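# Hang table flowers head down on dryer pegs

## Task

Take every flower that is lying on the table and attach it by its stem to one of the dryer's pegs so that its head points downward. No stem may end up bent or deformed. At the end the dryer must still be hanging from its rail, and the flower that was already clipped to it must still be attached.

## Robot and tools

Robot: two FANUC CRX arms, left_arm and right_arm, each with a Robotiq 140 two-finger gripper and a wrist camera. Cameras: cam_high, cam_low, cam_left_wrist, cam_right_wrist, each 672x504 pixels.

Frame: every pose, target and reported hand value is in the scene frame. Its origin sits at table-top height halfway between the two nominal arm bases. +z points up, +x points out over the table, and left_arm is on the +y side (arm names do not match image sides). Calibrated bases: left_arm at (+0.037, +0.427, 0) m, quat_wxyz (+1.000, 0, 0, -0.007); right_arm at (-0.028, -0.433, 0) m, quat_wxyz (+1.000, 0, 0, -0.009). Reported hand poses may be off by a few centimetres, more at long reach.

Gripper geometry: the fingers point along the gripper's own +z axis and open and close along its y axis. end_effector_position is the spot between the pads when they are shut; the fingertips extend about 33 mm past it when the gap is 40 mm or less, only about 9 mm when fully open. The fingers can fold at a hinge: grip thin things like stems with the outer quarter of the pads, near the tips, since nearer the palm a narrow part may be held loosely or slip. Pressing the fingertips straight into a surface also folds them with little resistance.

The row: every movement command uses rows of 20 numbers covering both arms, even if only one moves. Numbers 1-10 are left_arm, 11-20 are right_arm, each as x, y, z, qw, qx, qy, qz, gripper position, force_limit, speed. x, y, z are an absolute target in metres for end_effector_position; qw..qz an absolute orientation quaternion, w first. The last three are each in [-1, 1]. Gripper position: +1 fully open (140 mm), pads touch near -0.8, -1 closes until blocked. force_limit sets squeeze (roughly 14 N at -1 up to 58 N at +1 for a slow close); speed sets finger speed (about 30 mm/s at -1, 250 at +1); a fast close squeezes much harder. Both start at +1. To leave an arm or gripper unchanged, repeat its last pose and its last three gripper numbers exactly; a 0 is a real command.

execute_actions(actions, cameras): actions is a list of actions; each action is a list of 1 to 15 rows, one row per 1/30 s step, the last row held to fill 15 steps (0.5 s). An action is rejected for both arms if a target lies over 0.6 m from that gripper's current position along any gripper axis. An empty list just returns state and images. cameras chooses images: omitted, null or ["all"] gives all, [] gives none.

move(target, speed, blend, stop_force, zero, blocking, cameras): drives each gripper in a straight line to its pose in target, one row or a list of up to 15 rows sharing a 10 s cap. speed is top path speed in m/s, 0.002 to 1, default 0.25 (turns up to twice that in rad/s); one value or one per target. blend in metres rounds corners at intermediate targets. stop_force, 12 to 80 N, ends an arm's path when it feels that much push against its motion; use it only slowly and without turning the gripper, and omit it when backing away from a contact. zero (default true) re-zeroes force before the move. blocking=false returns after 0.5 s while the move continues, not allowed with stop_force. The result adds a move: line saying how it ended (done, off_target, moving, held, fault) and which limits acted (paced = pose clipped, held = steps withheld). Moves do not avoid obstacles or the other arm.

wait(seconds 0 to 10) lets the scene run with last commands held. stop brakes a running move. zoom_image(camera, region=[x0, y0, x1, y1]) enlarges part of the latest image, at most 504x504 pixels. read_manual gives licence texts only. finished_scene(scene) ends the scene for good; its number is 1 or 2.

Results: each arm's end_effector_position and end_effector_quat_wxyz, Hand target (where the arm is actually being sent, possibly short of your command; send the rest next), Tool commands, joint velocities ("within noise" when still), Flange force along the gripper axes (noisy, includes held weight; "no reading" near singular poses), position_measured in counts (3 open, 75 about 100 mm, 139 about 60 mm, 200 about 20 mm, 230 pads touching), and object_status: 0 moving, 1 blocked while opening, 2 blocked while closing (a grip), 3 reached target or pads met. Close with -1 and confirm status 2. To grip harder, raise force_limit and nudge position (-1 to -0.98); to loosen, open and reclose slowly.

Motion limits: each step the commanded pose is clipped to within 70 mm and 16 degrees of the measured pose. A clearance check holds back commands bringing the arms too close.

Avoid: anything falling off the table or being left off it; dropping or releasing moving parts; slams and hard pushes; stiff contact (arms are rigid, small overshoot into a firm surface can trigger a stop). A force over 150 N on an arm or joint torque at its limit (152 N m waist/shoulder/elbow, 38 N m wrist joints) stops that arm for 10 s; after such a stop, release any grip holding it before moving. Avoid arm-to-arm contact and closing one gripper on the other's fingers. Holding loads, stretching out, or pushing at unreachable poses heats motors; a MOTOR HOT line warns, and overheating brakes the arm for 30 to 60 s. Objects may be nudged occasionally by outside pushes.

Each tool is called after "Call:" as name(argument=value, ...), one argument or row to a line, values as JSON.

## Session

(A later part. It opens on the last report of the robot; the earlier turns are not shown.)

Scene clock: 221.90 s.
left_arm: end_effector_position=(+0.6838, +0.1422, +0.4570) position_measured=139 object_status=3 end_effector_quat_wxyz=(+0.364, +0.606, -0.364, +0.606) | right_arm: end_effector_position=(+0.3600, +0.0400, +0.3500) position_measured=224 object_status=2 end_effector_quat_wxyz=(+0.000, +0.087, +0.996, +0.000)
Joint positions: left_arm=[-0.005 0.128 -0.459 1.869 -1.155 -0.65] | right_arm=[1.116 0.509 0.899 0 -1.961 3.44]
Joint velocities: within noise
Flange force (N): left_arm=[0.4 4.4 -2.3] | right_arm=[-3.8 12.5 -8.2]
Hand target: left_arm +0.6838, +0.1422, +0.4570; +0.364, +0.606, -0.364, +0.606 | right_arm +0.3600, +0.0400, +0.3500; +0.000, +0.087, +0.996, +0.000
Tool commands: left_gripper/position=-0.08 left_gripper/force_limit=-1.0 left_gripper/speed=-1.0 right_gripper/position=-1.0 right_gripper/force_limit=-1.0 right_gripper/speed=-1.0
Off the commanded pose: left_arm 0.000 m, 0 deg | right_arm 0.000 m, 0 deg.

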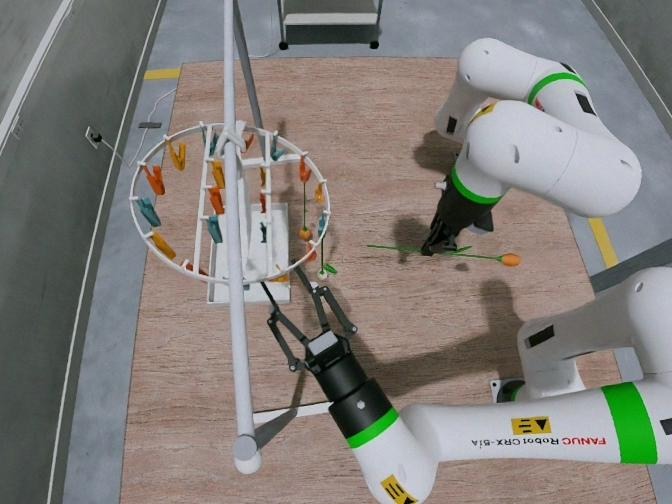

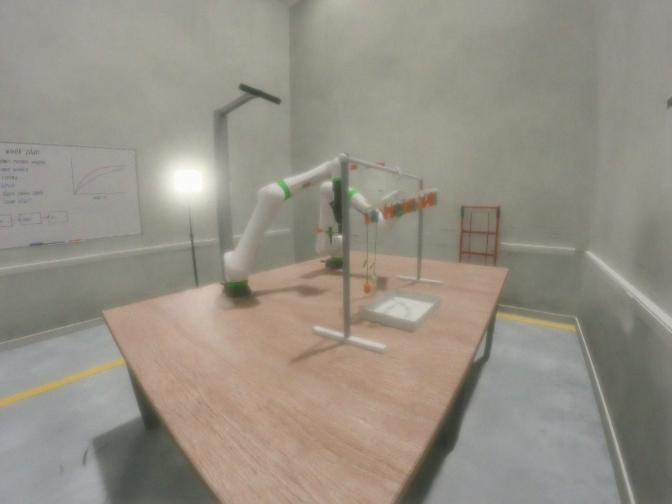

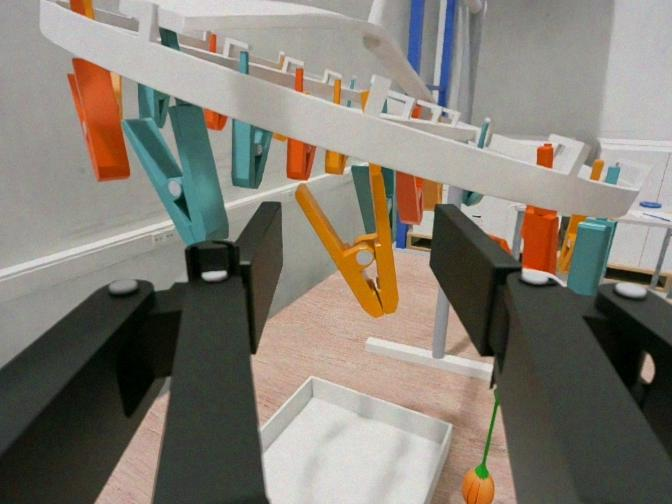

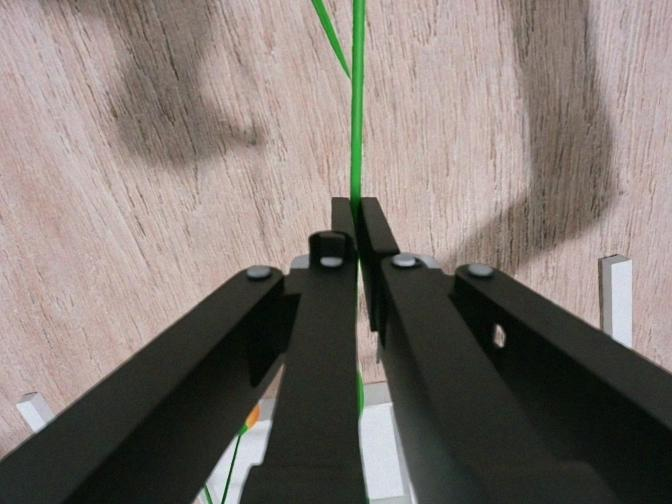

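Call:
move(
  target=[0.6838, 0.1422, 0.457, 0.36419, 0.60611, -0.36419, 0.60611, -0.08, -1, -1, 0.36, 0.04, 0.35, 0.70441, 0.06163, 0.70441, -0.06163, -1, -1, -1],
  speed=0.2,
)

Scene clock: 226.97 s.
left_arm: end_effector_position=(+0.6838, +0.1422, +0.4570) position_measured=139 object_status=3 end_effector_quat_wxyz=(+0.364, +0.606, -0.364, +0.606) | right_arm: end_effector_position=(+0.3600, +0.0400, +0.3500) position_measured=224 object_status=2 end_effector_quat_wxyz=(+0.704, +0.062, +0.704, -0.062)
Joint positions: left_arm=[-0.005 0.128 -0.459 1.869 -1.155 -0.65] | right_arm=[1.543 0.358 -0.443 1.478 -1.66 2.336]
Joint velocities: within noise
Flange force (N): left_arm=[0.4 4.4 -2.5] | right_arm=[0.5 6.2 -4.4]
Hand target: left_arm +0.6838, +0.1422, +0.4570; +0.364, +0.606, -0.364, +0.606 | right_arm +0.3600, +0.0400, +0.3500; +0.704, +0.062, +0.704, -0.062
Off the commanded pose: left_arm 0.000 m, 0 deg | right_arm 0.000 m, 0 deg.
move: done

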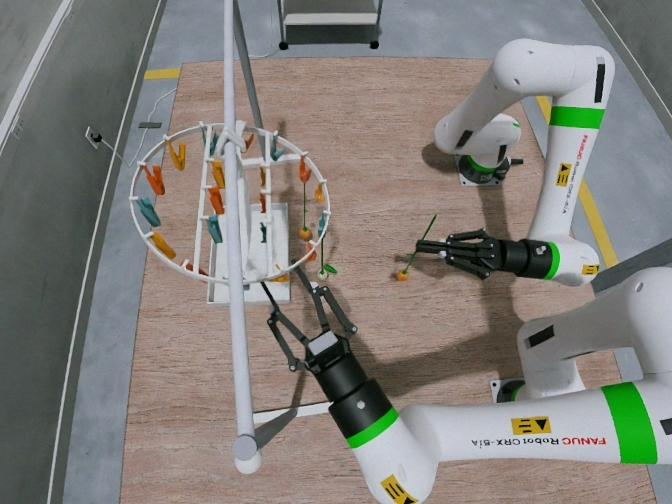

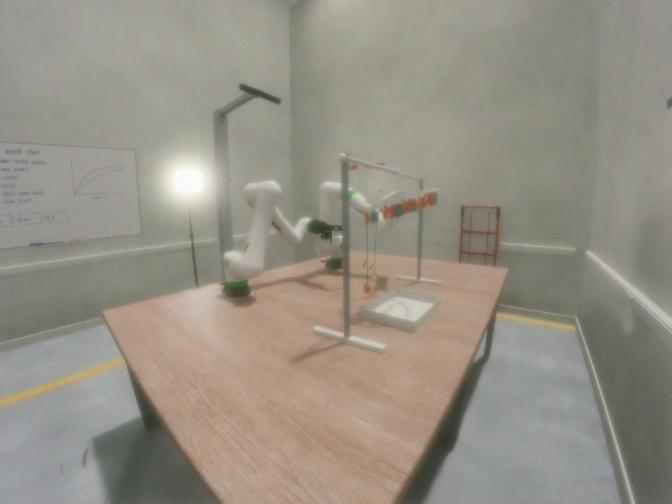

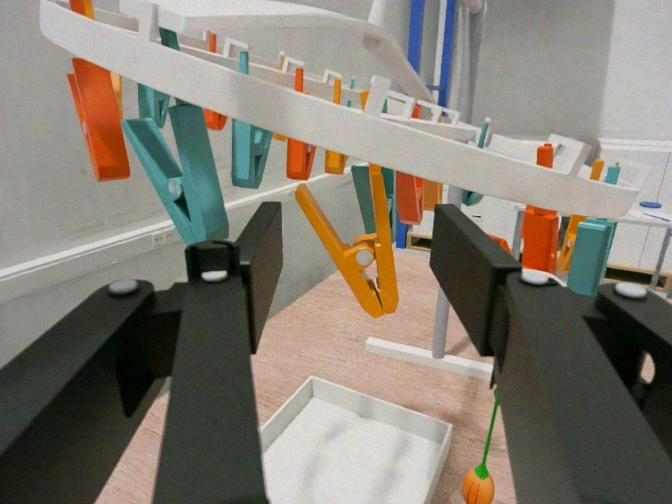

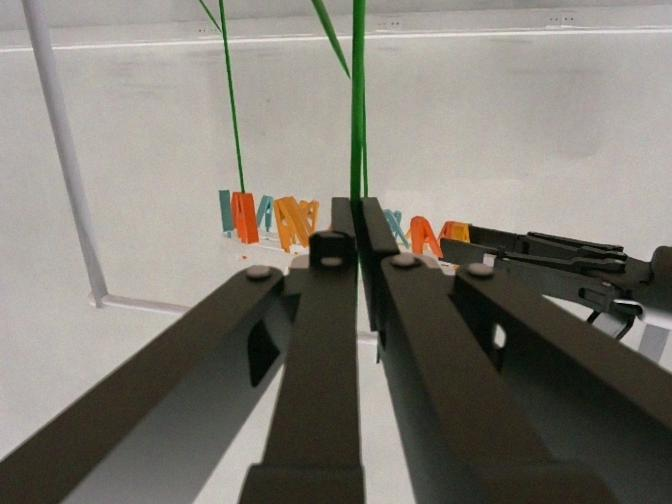

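Call:
execute_actions(
  actions=[
    [[0.6838, 0.1422, 0.457, 0.36419, 0.60611, -0.36419, 0.60611, -0.45, -1, -1, 0.36, 0.04, 0.35, 0.70441, 0.06163, 0.70441, -0.06163, -1, -1, -1]],
  ],
  cameras=["cam_left_wrist"],
)

Call:
wait(
  seconds=1.0,
  cameras=["cam_left_wrist"],
)

Scene clock: 228.40 s.
left_arm: end_effector_position=(+0.6838, +0.1422, +0.4570) position_measured=186 object_status=0 end_effector_quat_wxyz=(+0.364, +0.606, -0.364, +0.606) | right_arm: end_effector_position=(+0.3600, +0.0400, +0.3500) position_measured=224 object_status=2 end_effector_quat_wxyz=(+0.704, +0.062, +0.704, -0.062)
Joint positions: left_arm=[-0.005 0.128 -0.459 1.869 -1.155 -0.65] | right_arm=[1.543 0.358 -0.443 1.478 -1.66 2.336]
Joint velocities: within noise
Flange force (N): left_arm=[0.5 5.1 -2.6] | right_arm=[0.2 5.5 -4.5]
Hand target: left_arm +0.6838, +0.1422, +0.4570; +0.364, +0.606, -0.364, +0.606 | right_arm +0.3600, +0.0400, +0.3500; +0.704, +0.062, +0.704, -0.062
Off the commanded pose: left_arm 0.000 m, 0 deg | right_arm 0.000 m, 0 deg.
Images, in order (width x height): cam_left_wrist 672x504.

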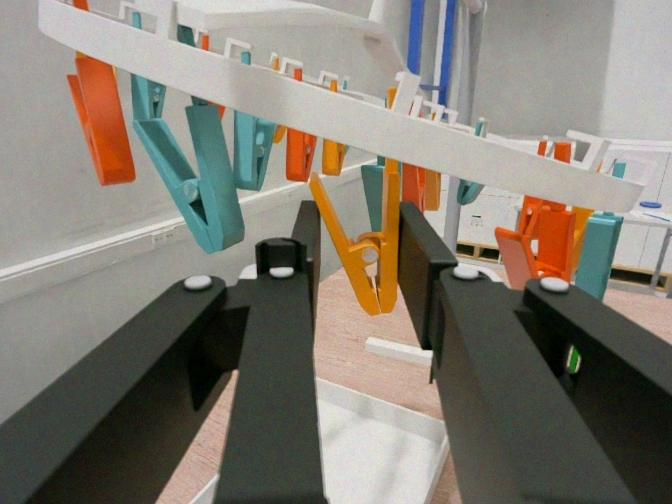

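Scene clock: 229.40 s.
left_arm: end_effector_position=(+0.6838, +0.1422, +0.4570) position_measured=186 object_status=3 end_effector_quat_wxyz=(+0.364, +0.606, -0.364, +0.606) | right_arm: end_effector_position=(+0.3600, +0.0400, +0.3500) position_measured=224 object_status=2 end_effector_quat_wxyz=(+0.704, +0.062, +0.704, -0.062)
Joint positions: left_arm=[-0.005 0.128 -0.459 1.869 -1.155 -0.65] | right_arm=[1.543 0.358 -0.443 1.478 -1.66 2.336]
Joint velocities: within noise
Flange force (N): left_arm=[0.4 4.4 -2.2] | right_arm=[0.5 5.6 -4.4]
Hand target: left_arm +0.6838, +0.1422, +0.4570; +0.364, +0.606, -0.364, +0.606 | right_arm +0.3600, +0.0400, +0.3500; +0.704, +0.062, +0.704, -0.062
Tool commands: left_gripper/position=-0.45 left_gripper/force_limit=-1.0 left_gripper/speed=-1.0 right_gripper/position=-1.0 right_gripper/force_limit=-1.0 right_gripper/speed=-1.0
Off the commanded pose: left_arm 0.000 m, 0 deg | right_arm 0.000 m, 0 deg.
wait: 1.00 s; at rest by 0.17 s
Images, in order (width x height): cam_left_wrist 672x504.

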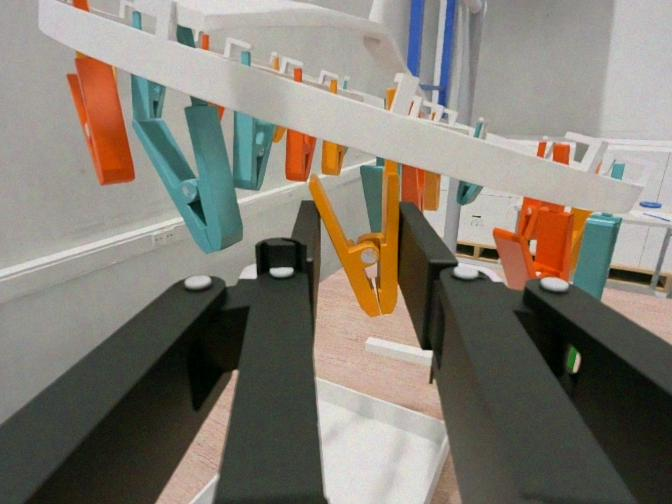

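Call:
execute_actions(
  actions=[
    [[0.6838, 0.1422, 0.457, 0.36419, 0.60611, -0.36419, 0.60611, -0.52, -1, -1, 0.36, 0.04, 0.35, 0.70441, 0.06163, 0.70441, -0.06163, -1, -1, -1]],
  ],
  cameras=["cam_left_wrist"],
)

Call:
wait(
  seconds=0.7,
  cameras=["cam_left_wrist"],
)

Scene clock: 230.23 s.
left_arm: end_effector_position=(+0.6838, +0.1422, +0.4570) position_measured=192 object_status=2 end_effector_quat_wxyz=(+0.364, +0.606, -0.364, +0.606) | right_arm: end_effector_position=(+0.3600, +0.0400, +0.3500) position_measured=224 object_status=2 end_effector_quat_wxyz=(+0.704, +0.062, +0.704, -0.062)
Joint positions: left_arm=[-0.005 0.128 -0.459 1.869 -1.155 -0.65] | right_arm=[1.543 0.358 -0.443 1.478 -1.66 2.336]
Joint velocities: within noise
Flange force (N): left_arm=[0.2 4.8 -2.9] | right_arm=[0.3 6.1 -4.6]
Hand target: left_arm +0.6838, +0.1422, +0.4570; +0.364, +0.606, -0.364, +0.606 | right_arm +0.3600, +0.0400, +0.3500; +0.704, +0.062, +0.704, -0.062
Off the commanded pose: left_arm 0.000 m, 0 deg | right_arm 0.000 m, 0 deg.
Images, in order (width x height): cam_left_wrist 672x504.

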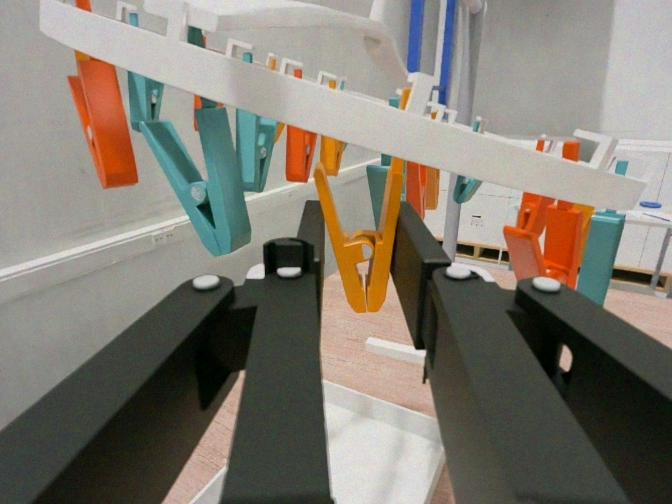

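Scene clock: 230.93 s.
left_arm: end_effector_position=(+0.6838, +0.1422, +0.4570) position_measured=192 object_status=2 end_effector_quat_wxyz=(+0.364, +0.606, -0.364, +0.606) | right_arm: end_effector_position=(+0.3600, +0.0400, +0.3500) position_measured=224 object_status=2 end_effector_quat_wxyz=(+0.704, +0.062, +0.704, -0.062)
Joint positions: left_arm=[-0.005 0.128 -0.459 1.869 -1.155 -0.65] | right_arm=[1.543 0.358 -0.443 1.478 -1.66 2.336]
Joint velocities: within noise
Flange force (N): left_arm=[0.1 5.1 -2.6] | right_arm=[0.4 5.9 -4.4]
Hand target: left_arm +0.6838, +0.1422, +0.4570; +0.364, +0.606, -0.364, +0.606 | right_arm +0.3600, +0.0400, +0.3500; +0.704, +0.062, +0.704, -0.062
Tool commands: left_gripper/position=-0.52 left_gripper/force_limit=-1.0 left_gripper/speed=-1.0 right_gripper/position=-1.0 right_gripper/force_limit=-1.0 right_gripper/speed=-1.0
Off the commanded pose: left_arm 0.000 m, 0 deg | right_arm 0.000 m, 0 deg.
wait: 0.70 s; at rest by 0.17 s
Images, in order (width x height): cam_left_wrist 672x504.

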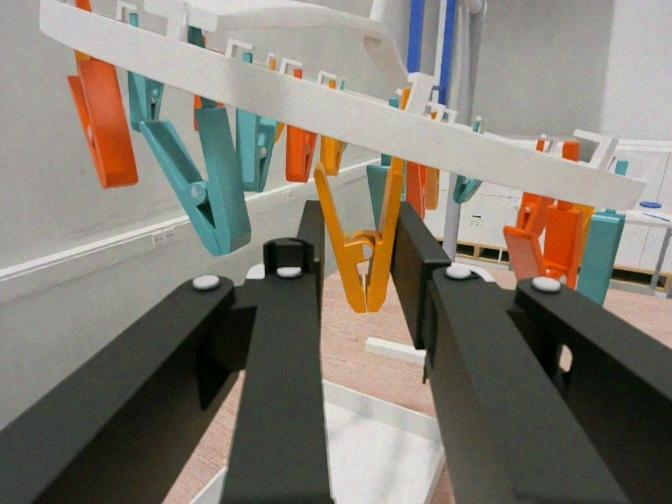

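Call:
zoom_image(
  camera="cam_left_wrist",
  region=[280, 120, 460, 340],
)

Scaled by 2.291 from the camera's 672x504 image, which has a finer 960x720 frame.

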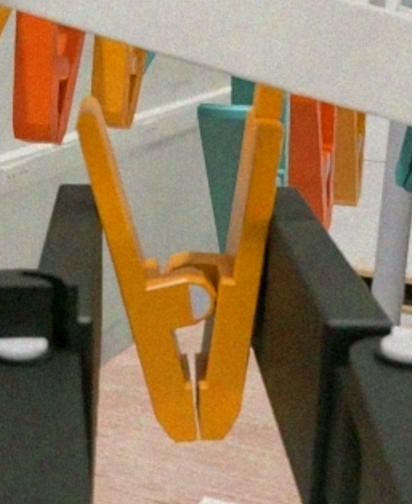

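Call:
execute_actions(
  actions=[
    [[0.6838, 0.1422, 0.457, 0.36419, 0.60611, -0.36419, 0.60611, -0.57, -1, -1, 0.36, 0.04, 0.35, 0.70441, 0.06163, 0.70441, -0.06163, -1, -1, -1]],
  ],
  cameras=["cam_left_wrist"],
)

Call:
wait(
  seconds=0.7,
  cameras=["cam_left_wrist"],
)

Call:
zoom_image(
  camera="cam_left_wrist",
  region=[280, 120, 460, 340],
)

Scene clock: 232.00 s.
left_arm: end_effector_position=(+0.6838, +0.1422, +0.4570) position_measured=192 object_status=2 end_effector_quat_wxyz=(+0.364, +0.606, -0.364, +0.606) | right_arm: end_effector_position=(+0.3600, +0.0400, +0.3500) position_measured=224 object_status=2 end_effector_quat_wxyz=(+0.704, +0.062, +0.704, -0.062)
Joint positions: left_arm=[-0.005 0.128 -0.459 1.869 -1.155 -0.65] | right_arm=[1.543 0.358 -0.443 1.478 -1.66 2.336]
Joint velocities: within noise
Flange force (N): left_arm=[0.1 5.3 -2.6] | right_arm=[0.6 5.7 -4.5]
Hand target: left_arm +0.6838, +0.1422, +0.4570; +0.364, +0.606, -0.364, +0.606 | right_arm +0.3600, +0.0400, +0.3500; +0.704, +0.062, +0.704, -0.062
Off the commanded pose: left_arm 0.000 m, 0 deg | right_arm 0.000 m, 0 deg.
Images, in order (width x height): cam_left_wrist 672x504.

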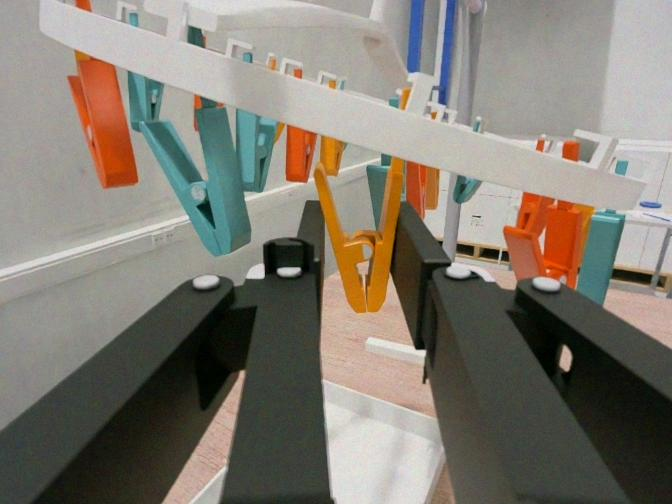

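Scene clock: 232.70 s.
left_arm: end_effector_position=(+0.6838, +0.1422, +0.4570) position_measured=192 object_status=2 end_effector_quat_wxyz=(+0.364, +0.606, -0.364, +0.606) | right_arm: end_effector_position=(+0.3600, +0.0400, +0.3500) position_measured=224 object_status=2 end_effector_quat_wxyz=(+0.704, +0.062, +0.704, -0.062)
Joint positions: left_arm=[-0.005 0.128 -0.459 1.869 -1.155 -0.65] | right_arm=[1.543 0.358 -0.443 1.478 -1.66 2.336]
Joint velocities: within noise
Flange force (N): left_arm=[0.5 5.0 -2.3] | right_arm=[0.9 6.3 -4.5]
Hand target: left_arm +0.6838, +0.1422, +0.4570; +0.364, +0.606, -0.364, +0.606 | right_arm +0.3600, +0.0400, +0.3500; +0.704, +0.062, +0.704, -0.062
Tool commands: left_gripper/position=-0.57 left_gripper/force_limit=-1.0 left_gripper/speed=-1.0 right_gripper/position=-1.0 right_gripper/force_limit=-1.0 right_gripper/speed=-1.0
Off the commanded pose: left_arm 0.000 m, 0 deg | right_arm 0.000 m, 0 deg.
wait: 0.70 s; at rest by 0.17 s
Images, in order (width x height): cam_left_wrist 672x504.

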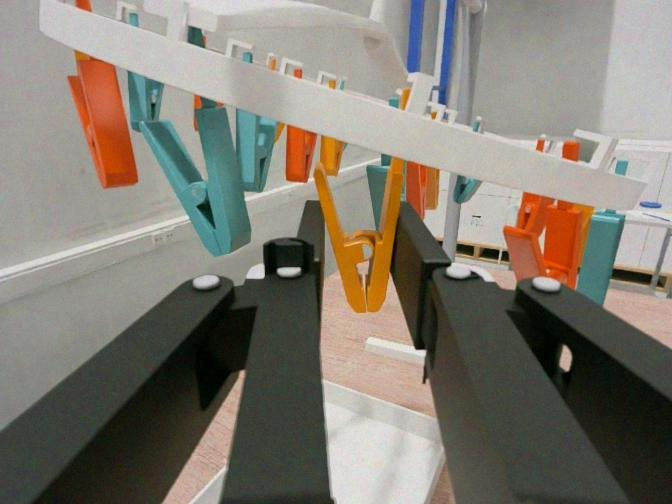

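Scaled by 2.291 from the camera's 672x504 image, which has a finer 960x720 frame.

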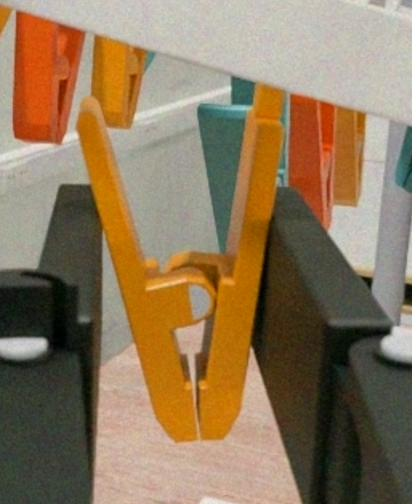

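Call:
execute_actions(
  actions=[
    [[0.6838, 0.1422, 0.457, 0.36419, 0.60611, -0.36419, 0.60611, -0.58, -0.05, -1, 0.36, 0.04, 0.35, 0.70441, 0.06163, 0.70441, -0.06163, -1, -1, -1]],
  ],
  cameras=["cam_left_wrist"],
)

Call:
wait(
  seconds=0.7,
  cameras=["cam_left_wrist"],
)

Call:
zoom_image(
  camera="cam_left_wrist",
  region=[280, 120, 460, 340],
)

Scene clock: 233.90 s.
left_arm: end_effector_position=(+0.6838, +0.1422, +0.4570) position_measured=200 object_status=2 end_effector_quat_wxyz=(+0.364, +0.606, -0.364, +0.606) | right_arm: end_effector_position=(+0.3600, +0.0400, +0.3500) position_measured=224 object_status=2 end_effector_quat_wxyz=(+0.704, +0.062, +0.704, -0.062)
Joint positions: left_arm=[-0.005 0.128 -0.459 1.869 -1.155 -0.65] | right_arm=[1.543 0.358 -0.443 1.478 -1.66 2.336]
Joint velocities: within noise
Flange force (N): left_arm=[0.5 4.5 -2.7] | right_arm=[-0.1 5.3 -4.0]
Hand target: left_arm +0.6838, +0.1422, +0.4570; +0.364, +0.606, -0.364, +0.606 | right_arm +0.3600, +0.0400, +0.3500; +0.704, +0.062, +0.704, -0.062
Off the commanded pose: left_arm 0.000 m, 0 deg | right_arm 0.000 m, 0 deg.
Images, in order (width x height): cam_left_wrist 672x504.

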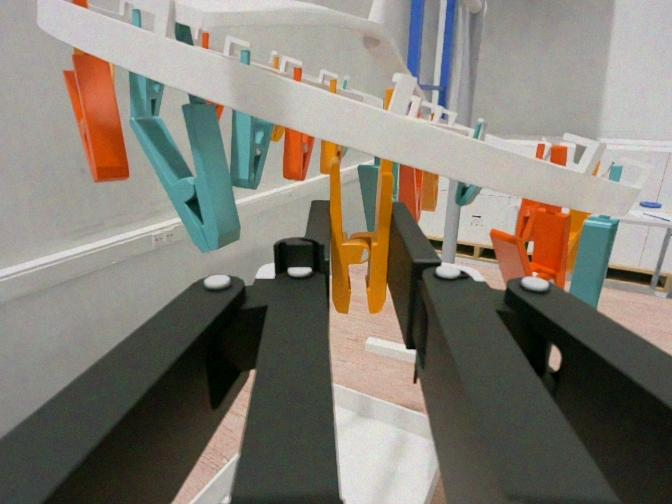

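Scene clock: 234.60 s.
left_arm: end_effector_position=(+0.6838, +0.1422, +0.4570) position_measured=200 object_status=2 end_effector_quat_wxyz=(+0.364, +0.606, -0.364, +0.606) | right_arm: end_effector_position=(+0.3600, +0.0400, +0.3500) position_measured=224 object_status=2 end_effector_quat_wxyz=(+0.704, +0.062, +0.704, -0.062)
Joint positions: left_arm=[-0.005 0.128 -0.459 1.869 -1.155 -0.65] | right_arm=[1.543 0.358 -0.443 1.478 -1.66 2.336]
Joint velocities: within noise
Flange force (N): left_arm=[0.1 5.1 -3.0] | right_arm=[0.3 5.9 -4.4]
Hand target: left_arm +0.6838, +0.1422, +0.4570; +0.364, +0.606, -0.364, +0.606 | right_arm +0.3600, +0.0400, +0.3500; +0.704, +0.062, +0.704, -0.062
Tool commands: left_gripper/position=-0.58 left_gripper/force_limit=-0.05 left_gripper/speed=-1.0 right_gripper/position=-1.0 right_gripper/force_limit=-1.0 right_gripper/speed=-1.0
Off the commanded pose: left_arm 0.000 m, 0 deg | right_arm 0.000 m, 0 deg.
wait: 0.70 s; at rest by 0.17 s
Images, in order (width x height): cam_left_wrist 672x504.

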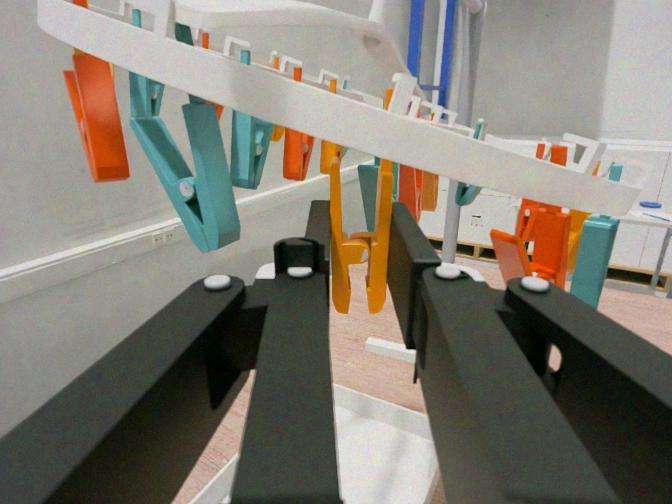

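Scaled by 2.291 from the camera's 672x504 image, which has a finer 960x720 frame.

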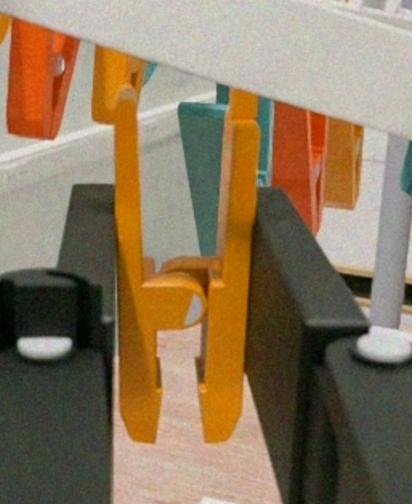

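Call:
move(
  target=[0.6838, 0.1422, 0.457, 0.36419, 0.60611, -0.36419, 0.60611, -0.58, -0.05, -1, 0.47, 0.14, 0.275, 0.70441, 0.06163, 0.70441, -0.06163, -1, -1, -1],
  speed=0.2,
)

Scene clock: 237.27 s.
left_arm: end_effector_position=(+0.6838, +0.1422, +0.4570) position_measured=200 object_status=2 end_effector_quat_wxyz=(+0.364, +0.606, -0.364, +0.606) | right_arm: end_effector_position=(+0.4033, +0.0789, +0.3196) position_measured=224 object_status=2 end_effector_quat_wxyz=(+0.704, +0.061, +0.705, -0.062)
Joint positions: left_arm=[-0.005 0.128 -0.459 1.869 -1.155 -0.65] | right_arm=[1.457 0.487 -0.338 1.539 -1.599 2.316]
Joint velocities: within noise
Flange force (N): left_arm=[0.2 4.9 -2.3] | right_arm=[1.2 7.3 -3.6]
Hand target: left_arm +0.6838, +0.1422, +0.4570; +0.364, +0.606, -0.364, +0.606 | right_arm +0.4033, +0.0789, +0.3196; +0.704, +0.061, +0.705, -0.062
Off the commanded pose: left_arm 0.000 m, 0 deg | right_arm 0.101 m, 0 deg.
move: held (right_arm; a check stopped the path); limits=held
pose unreachable (right arm): on one or more control steps of this call, first in action 0 (counted from 0), this arm could not follow its commanded pose, so it was not sent that pose on those steps. It may still have moved: this result reports where it is.
cause: moving toward the commanded pose would bring a part of the arm too close to another arm (a part of this arm just beyond joint 5 (wrist pitch) and a part of the left arm just beyond its joint 2 (shoulder)).

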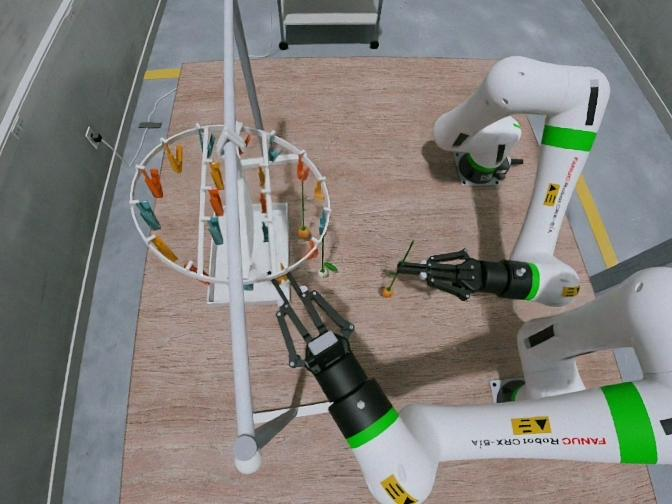

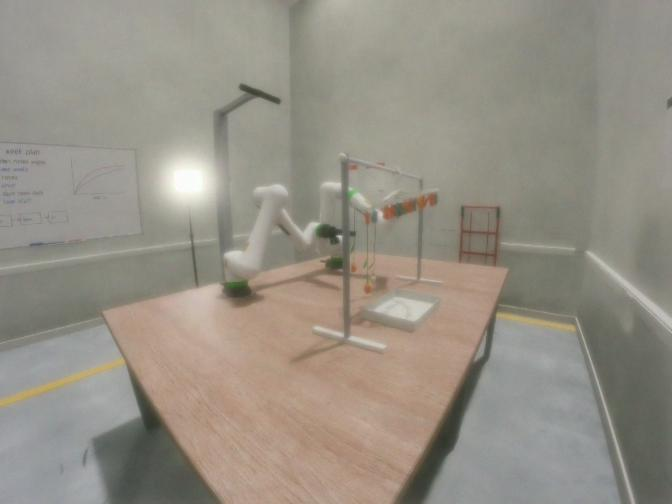

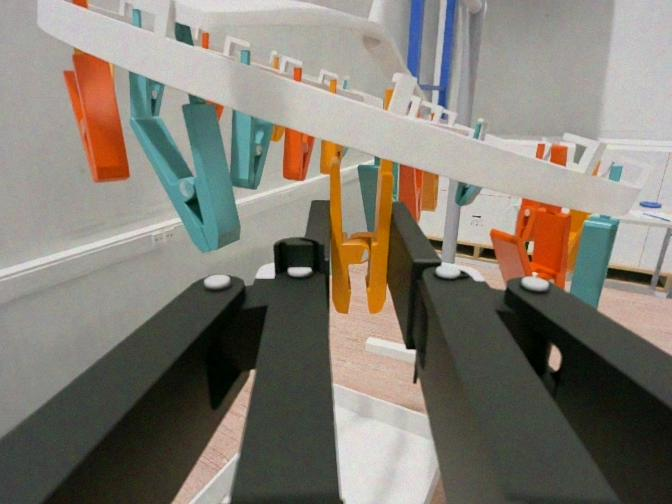

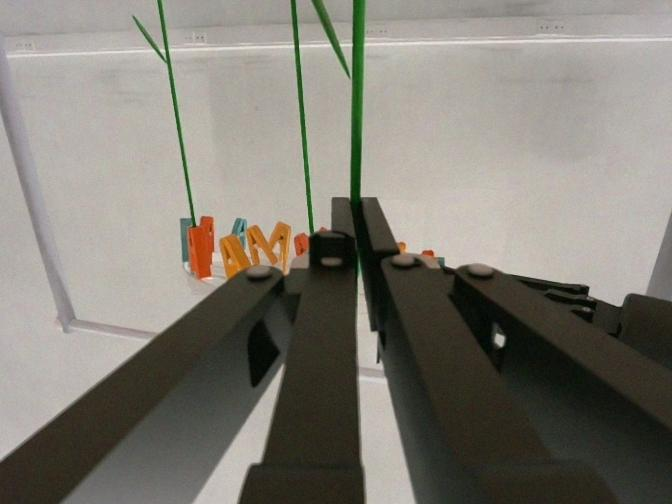

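Call:
move(
  target=[
    [0.6838, 0.1422, 0.457, 0.36419, 0.60611, -0.36419, 0.60611, -0.58, -0.05, -1, 0.48, 0.075, 0.295, 0.70711, 0, 0.70711, 0, -1, -1, -1],
    [0.6838, 0.1422, 0.457, 0.36419, 0.60611, -0.36419, 0.60611, -0.58, -0.05, -1, 0.57, 0.095, 0.272, 0.70711, 0, 0.70711, 0, -1, -1, -1],
  ],
  speed=0.15,
  blend=[0.03, 0],
)

Scene clock: 239.83 s.
left_arm: end_effector_position=(+0.6838, +0.1422, +0.4570) position_measured=200 object_status=2 end_effector_quat_wxyz=(+0.364, +0.606, -0.364, +0.606) | right_arm: end_effector_position=(+0.5700, +0.0950, +0.2720) position_measured=224 object_status=2 end_effector_quat_wxyz=(+0.707, +0.000, +0.707, +0.000)
Joint positions: left_arm=[-0.005 0.128 -0.459 1.869 -1.155 -0.65] | right_arm=[1.069 0.556 -0.339 1.991 -1.255 2.178]
Joint velocities: within noise
Flange force (N): left_arm=[1.1 4.2 -2.6] | right_arm=[1.4 8.4 0.2]
Hand target: left_arm +0.6838, +0.1422, +0.4570; +0.364, +0.606, -0.364, +0.606 | right_arm +0.5700, +0.0950, +0.2720; +0.707, +0.000, +0.707, +0.000
Off the commanded pose: left_arm 0.000 m, 0 deg | right_arm 0.000 m, 0 deg.
move: done

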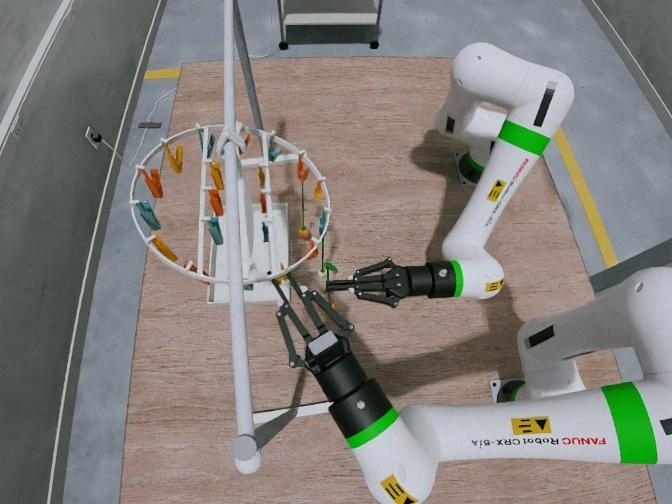

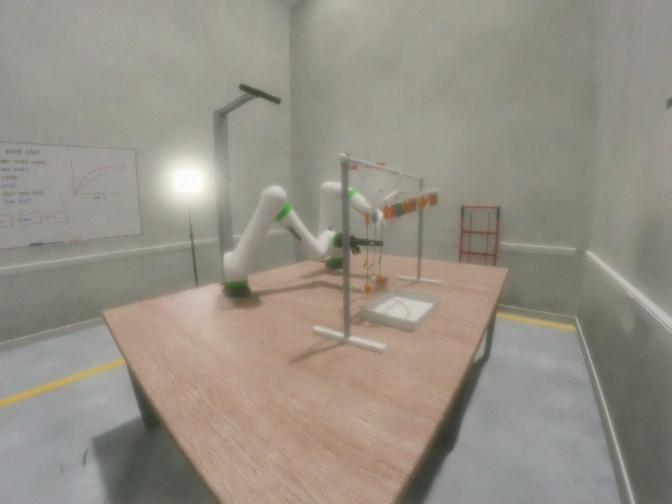

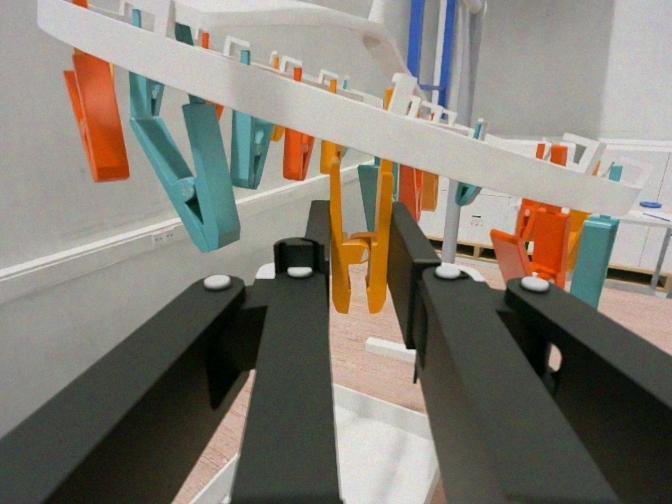

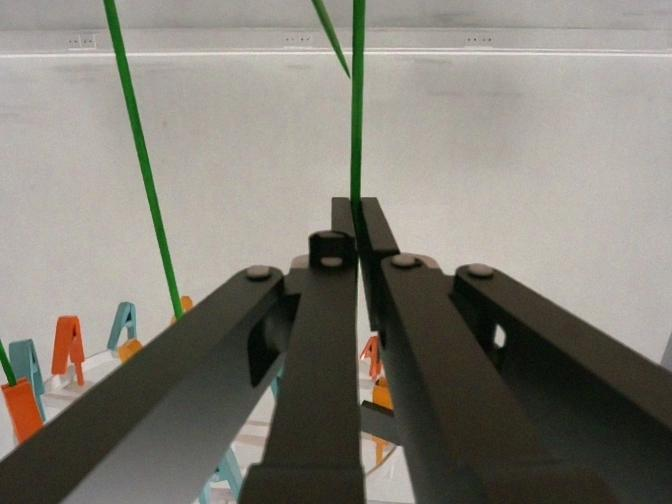

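Call:
zoom_image(
  camera="cam_high",
  region=[260, 190, 420, 340],
)

Call:
zoom_image(
  camera="cam_low",
  region=[320, 180, 460, 310],
)

Scaled by 3.150 from the camera's 672x504 image, which has a finer 960x720 frame.

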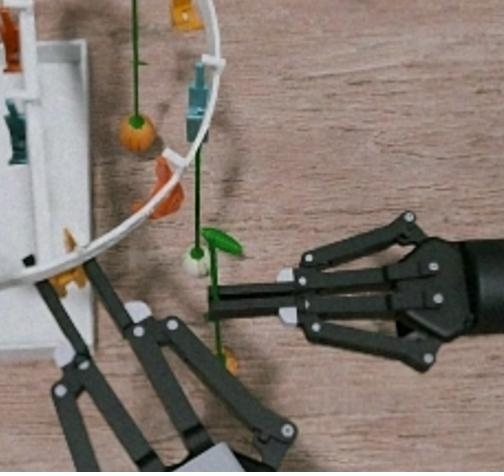

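Scaled by 3.600 from the camera's 672x504 image, which has a finer 960x720 frame.

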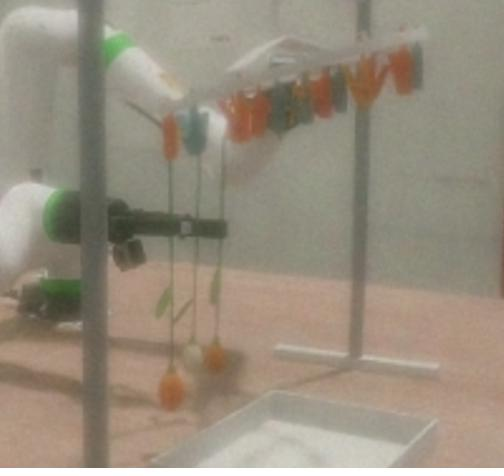

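Call:
move(
  target=[
    [0.6838, 0.1422, 0.457, 0.36419, 0.60611, -0.36419, 0.60611, -0.58, -0.05, -1, 0.575, 0.125, 0.264, 0.70711, 0, 0.70711, 0, -1, -1, -1],
    [0.6838, 0.1422, 0.457, 0.36419, 0.60611, -0.36419, 0.60611, -0.58, -0.05, -1, 0.635, 0.123, 0.264, 0.70711, 0, 0.70711, 0, -1, -1, -1],
  ],
  speed=0.1,
  blend=[0.01, 0],
)

Scene clock: 241.97 s.
left_arm: end_effector_position=(+0.6838, +0.1422, +0.4570) position_measured=200 object_status=2 end_effector_quat_wxyz=(+0.364, +0.606, -0.364, +0.606) | right_arm: end_effector_position=(+0.6350, +0.1230, +0.2640) position_measured=224 object_status=2 end_effector_quat_wxyz=(+0.707, +0.000, +0.707, +0.000)
Joint positions: left_arm=[-0.005 0.128 -0.459 1.869 -1.155 -0.65] | right_arm=[0.993 0.677 -0.157 2.036 -1.184 2.215]
Joint velocities: within noise
Flange force (N): left_arm=[0.4 4.6 -2.2] | right_arm=[1.6 8.9 2.0]
Hand target: left_arm +0.6838, +0.1422, +0.4570; +0.364, +0.606, -0.364, +0.606 | right_arm +0.6350, +0.1230, +0.2640; +0.707, +0.000, +0.707, +0.000
Off the commanded pose: left_arm 0.000 m, 0 deg | right_arm 0.000 m, 0 deg.
move: done

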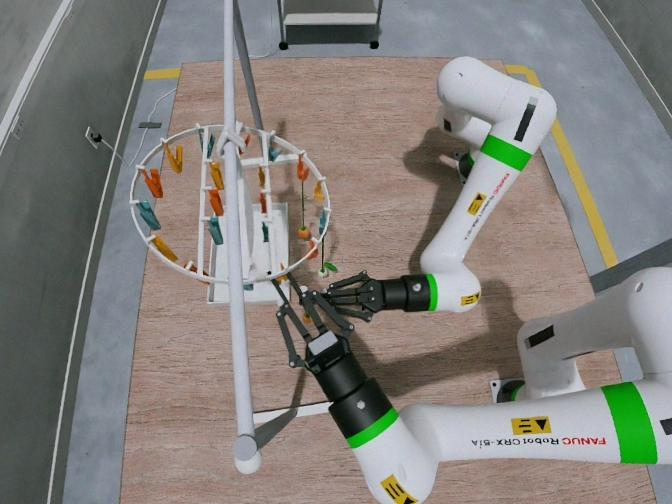

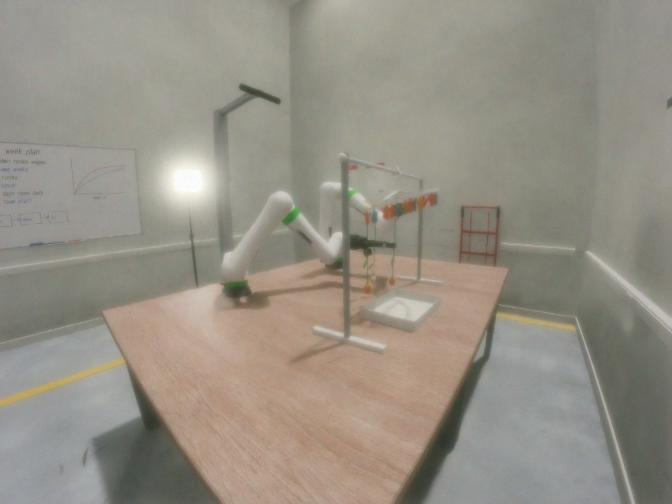

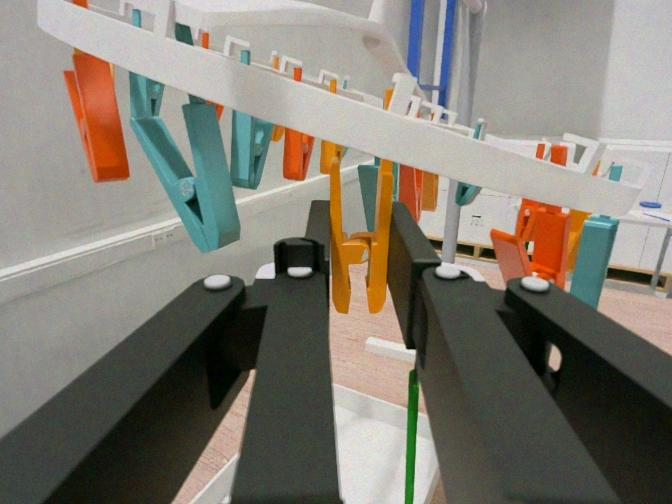

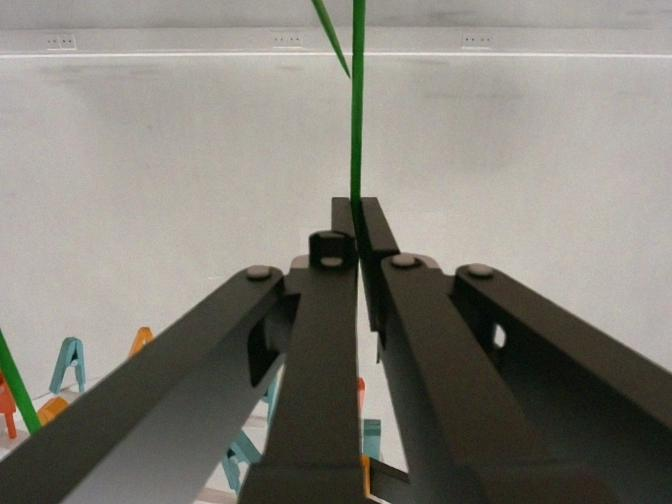

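Call:
move(
  target=[0.6838, 0.1422, 0.457, 0.36419, 0.60611, -0.36419, 0.60611, -0.58, -0.05, -1, 0.6605, 0.1191, 0.264, 0.70711, 0, 0.70711, 0, -1, -1, -1],
  speed=0.06,
)

Call:
zoom_image(
  camera="cam_left_wrist",
  region=[260, 220, 480, 420],
)

Scene clock: 243.77 s.
left_arm: end_effector_position=(+0.6838, +0.1422, +0.4570) position_measured=200 object_status=2 end_effector_quat_wxyz=(+0.364, +0.606, -0.364, +0.606) | right_arm: end_effector_position=(+0.6605, +0.1191, +0.2640) position_measured=224 object_status=2 end_effector_quat_wxyz=(+0.707, +0.000, +0.707, +0.000)
Joint positions: left_arm=[-0.005 0.128 -0.459 1.869 -1.155 -0.65] | right_arm=[0.952 0.697 -0.12 2.066 -1.152 2.217]
Joint velocities: within noise
Flange force (N): left_arm=[0.1 4.8 -2.5] | right_arm=[1.9 9.2 2.7]
Hand target: left_arm +0.6838, +0.1422, +0.4570; +0.364, +0.606, -0.364, +0.606 | right_arm +0.6605, +0.1191, +0.2640; +0.707, +0.000, +0.707, +0.000
Off the commanded pose: left_arm 0.000 m, 0 deg | right_arm 0.000 m, 0 deg.
move: done

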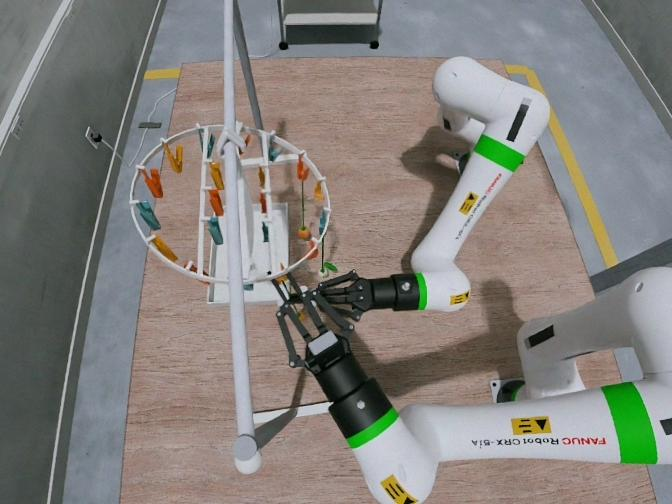

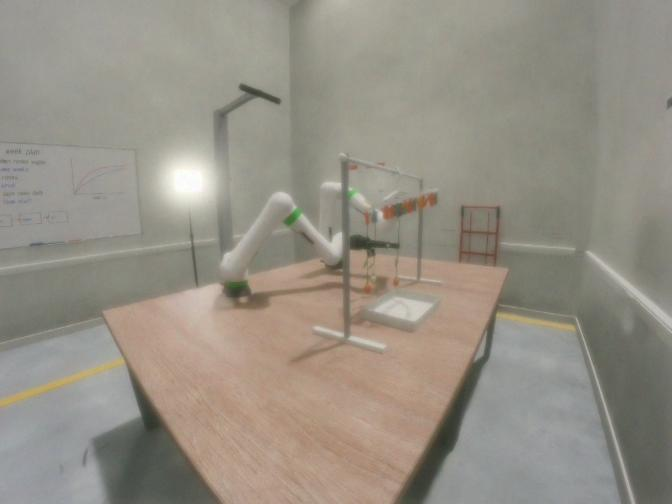

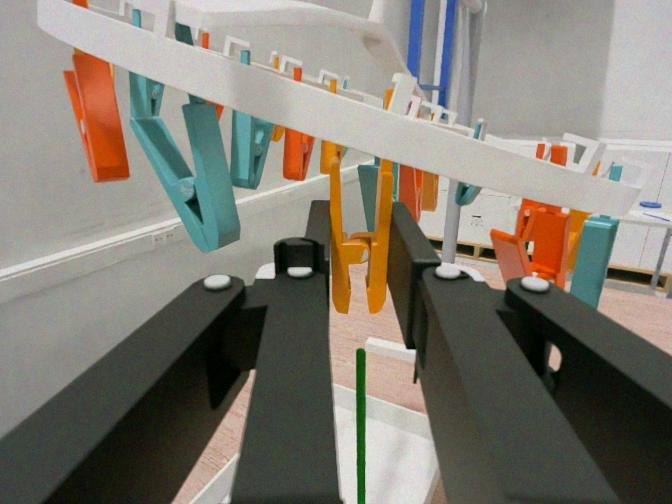

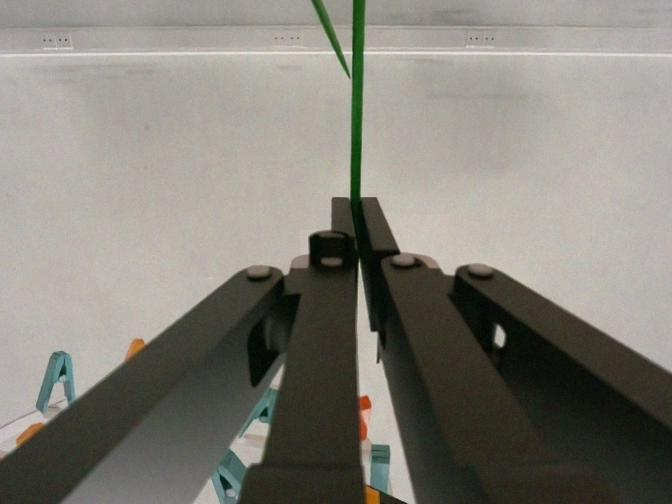

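Scaled by 2.291 from the camera's 672x504 image, which has a finer 960x720 frame.

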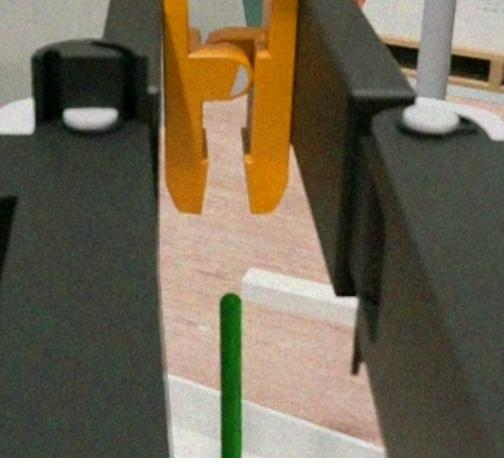

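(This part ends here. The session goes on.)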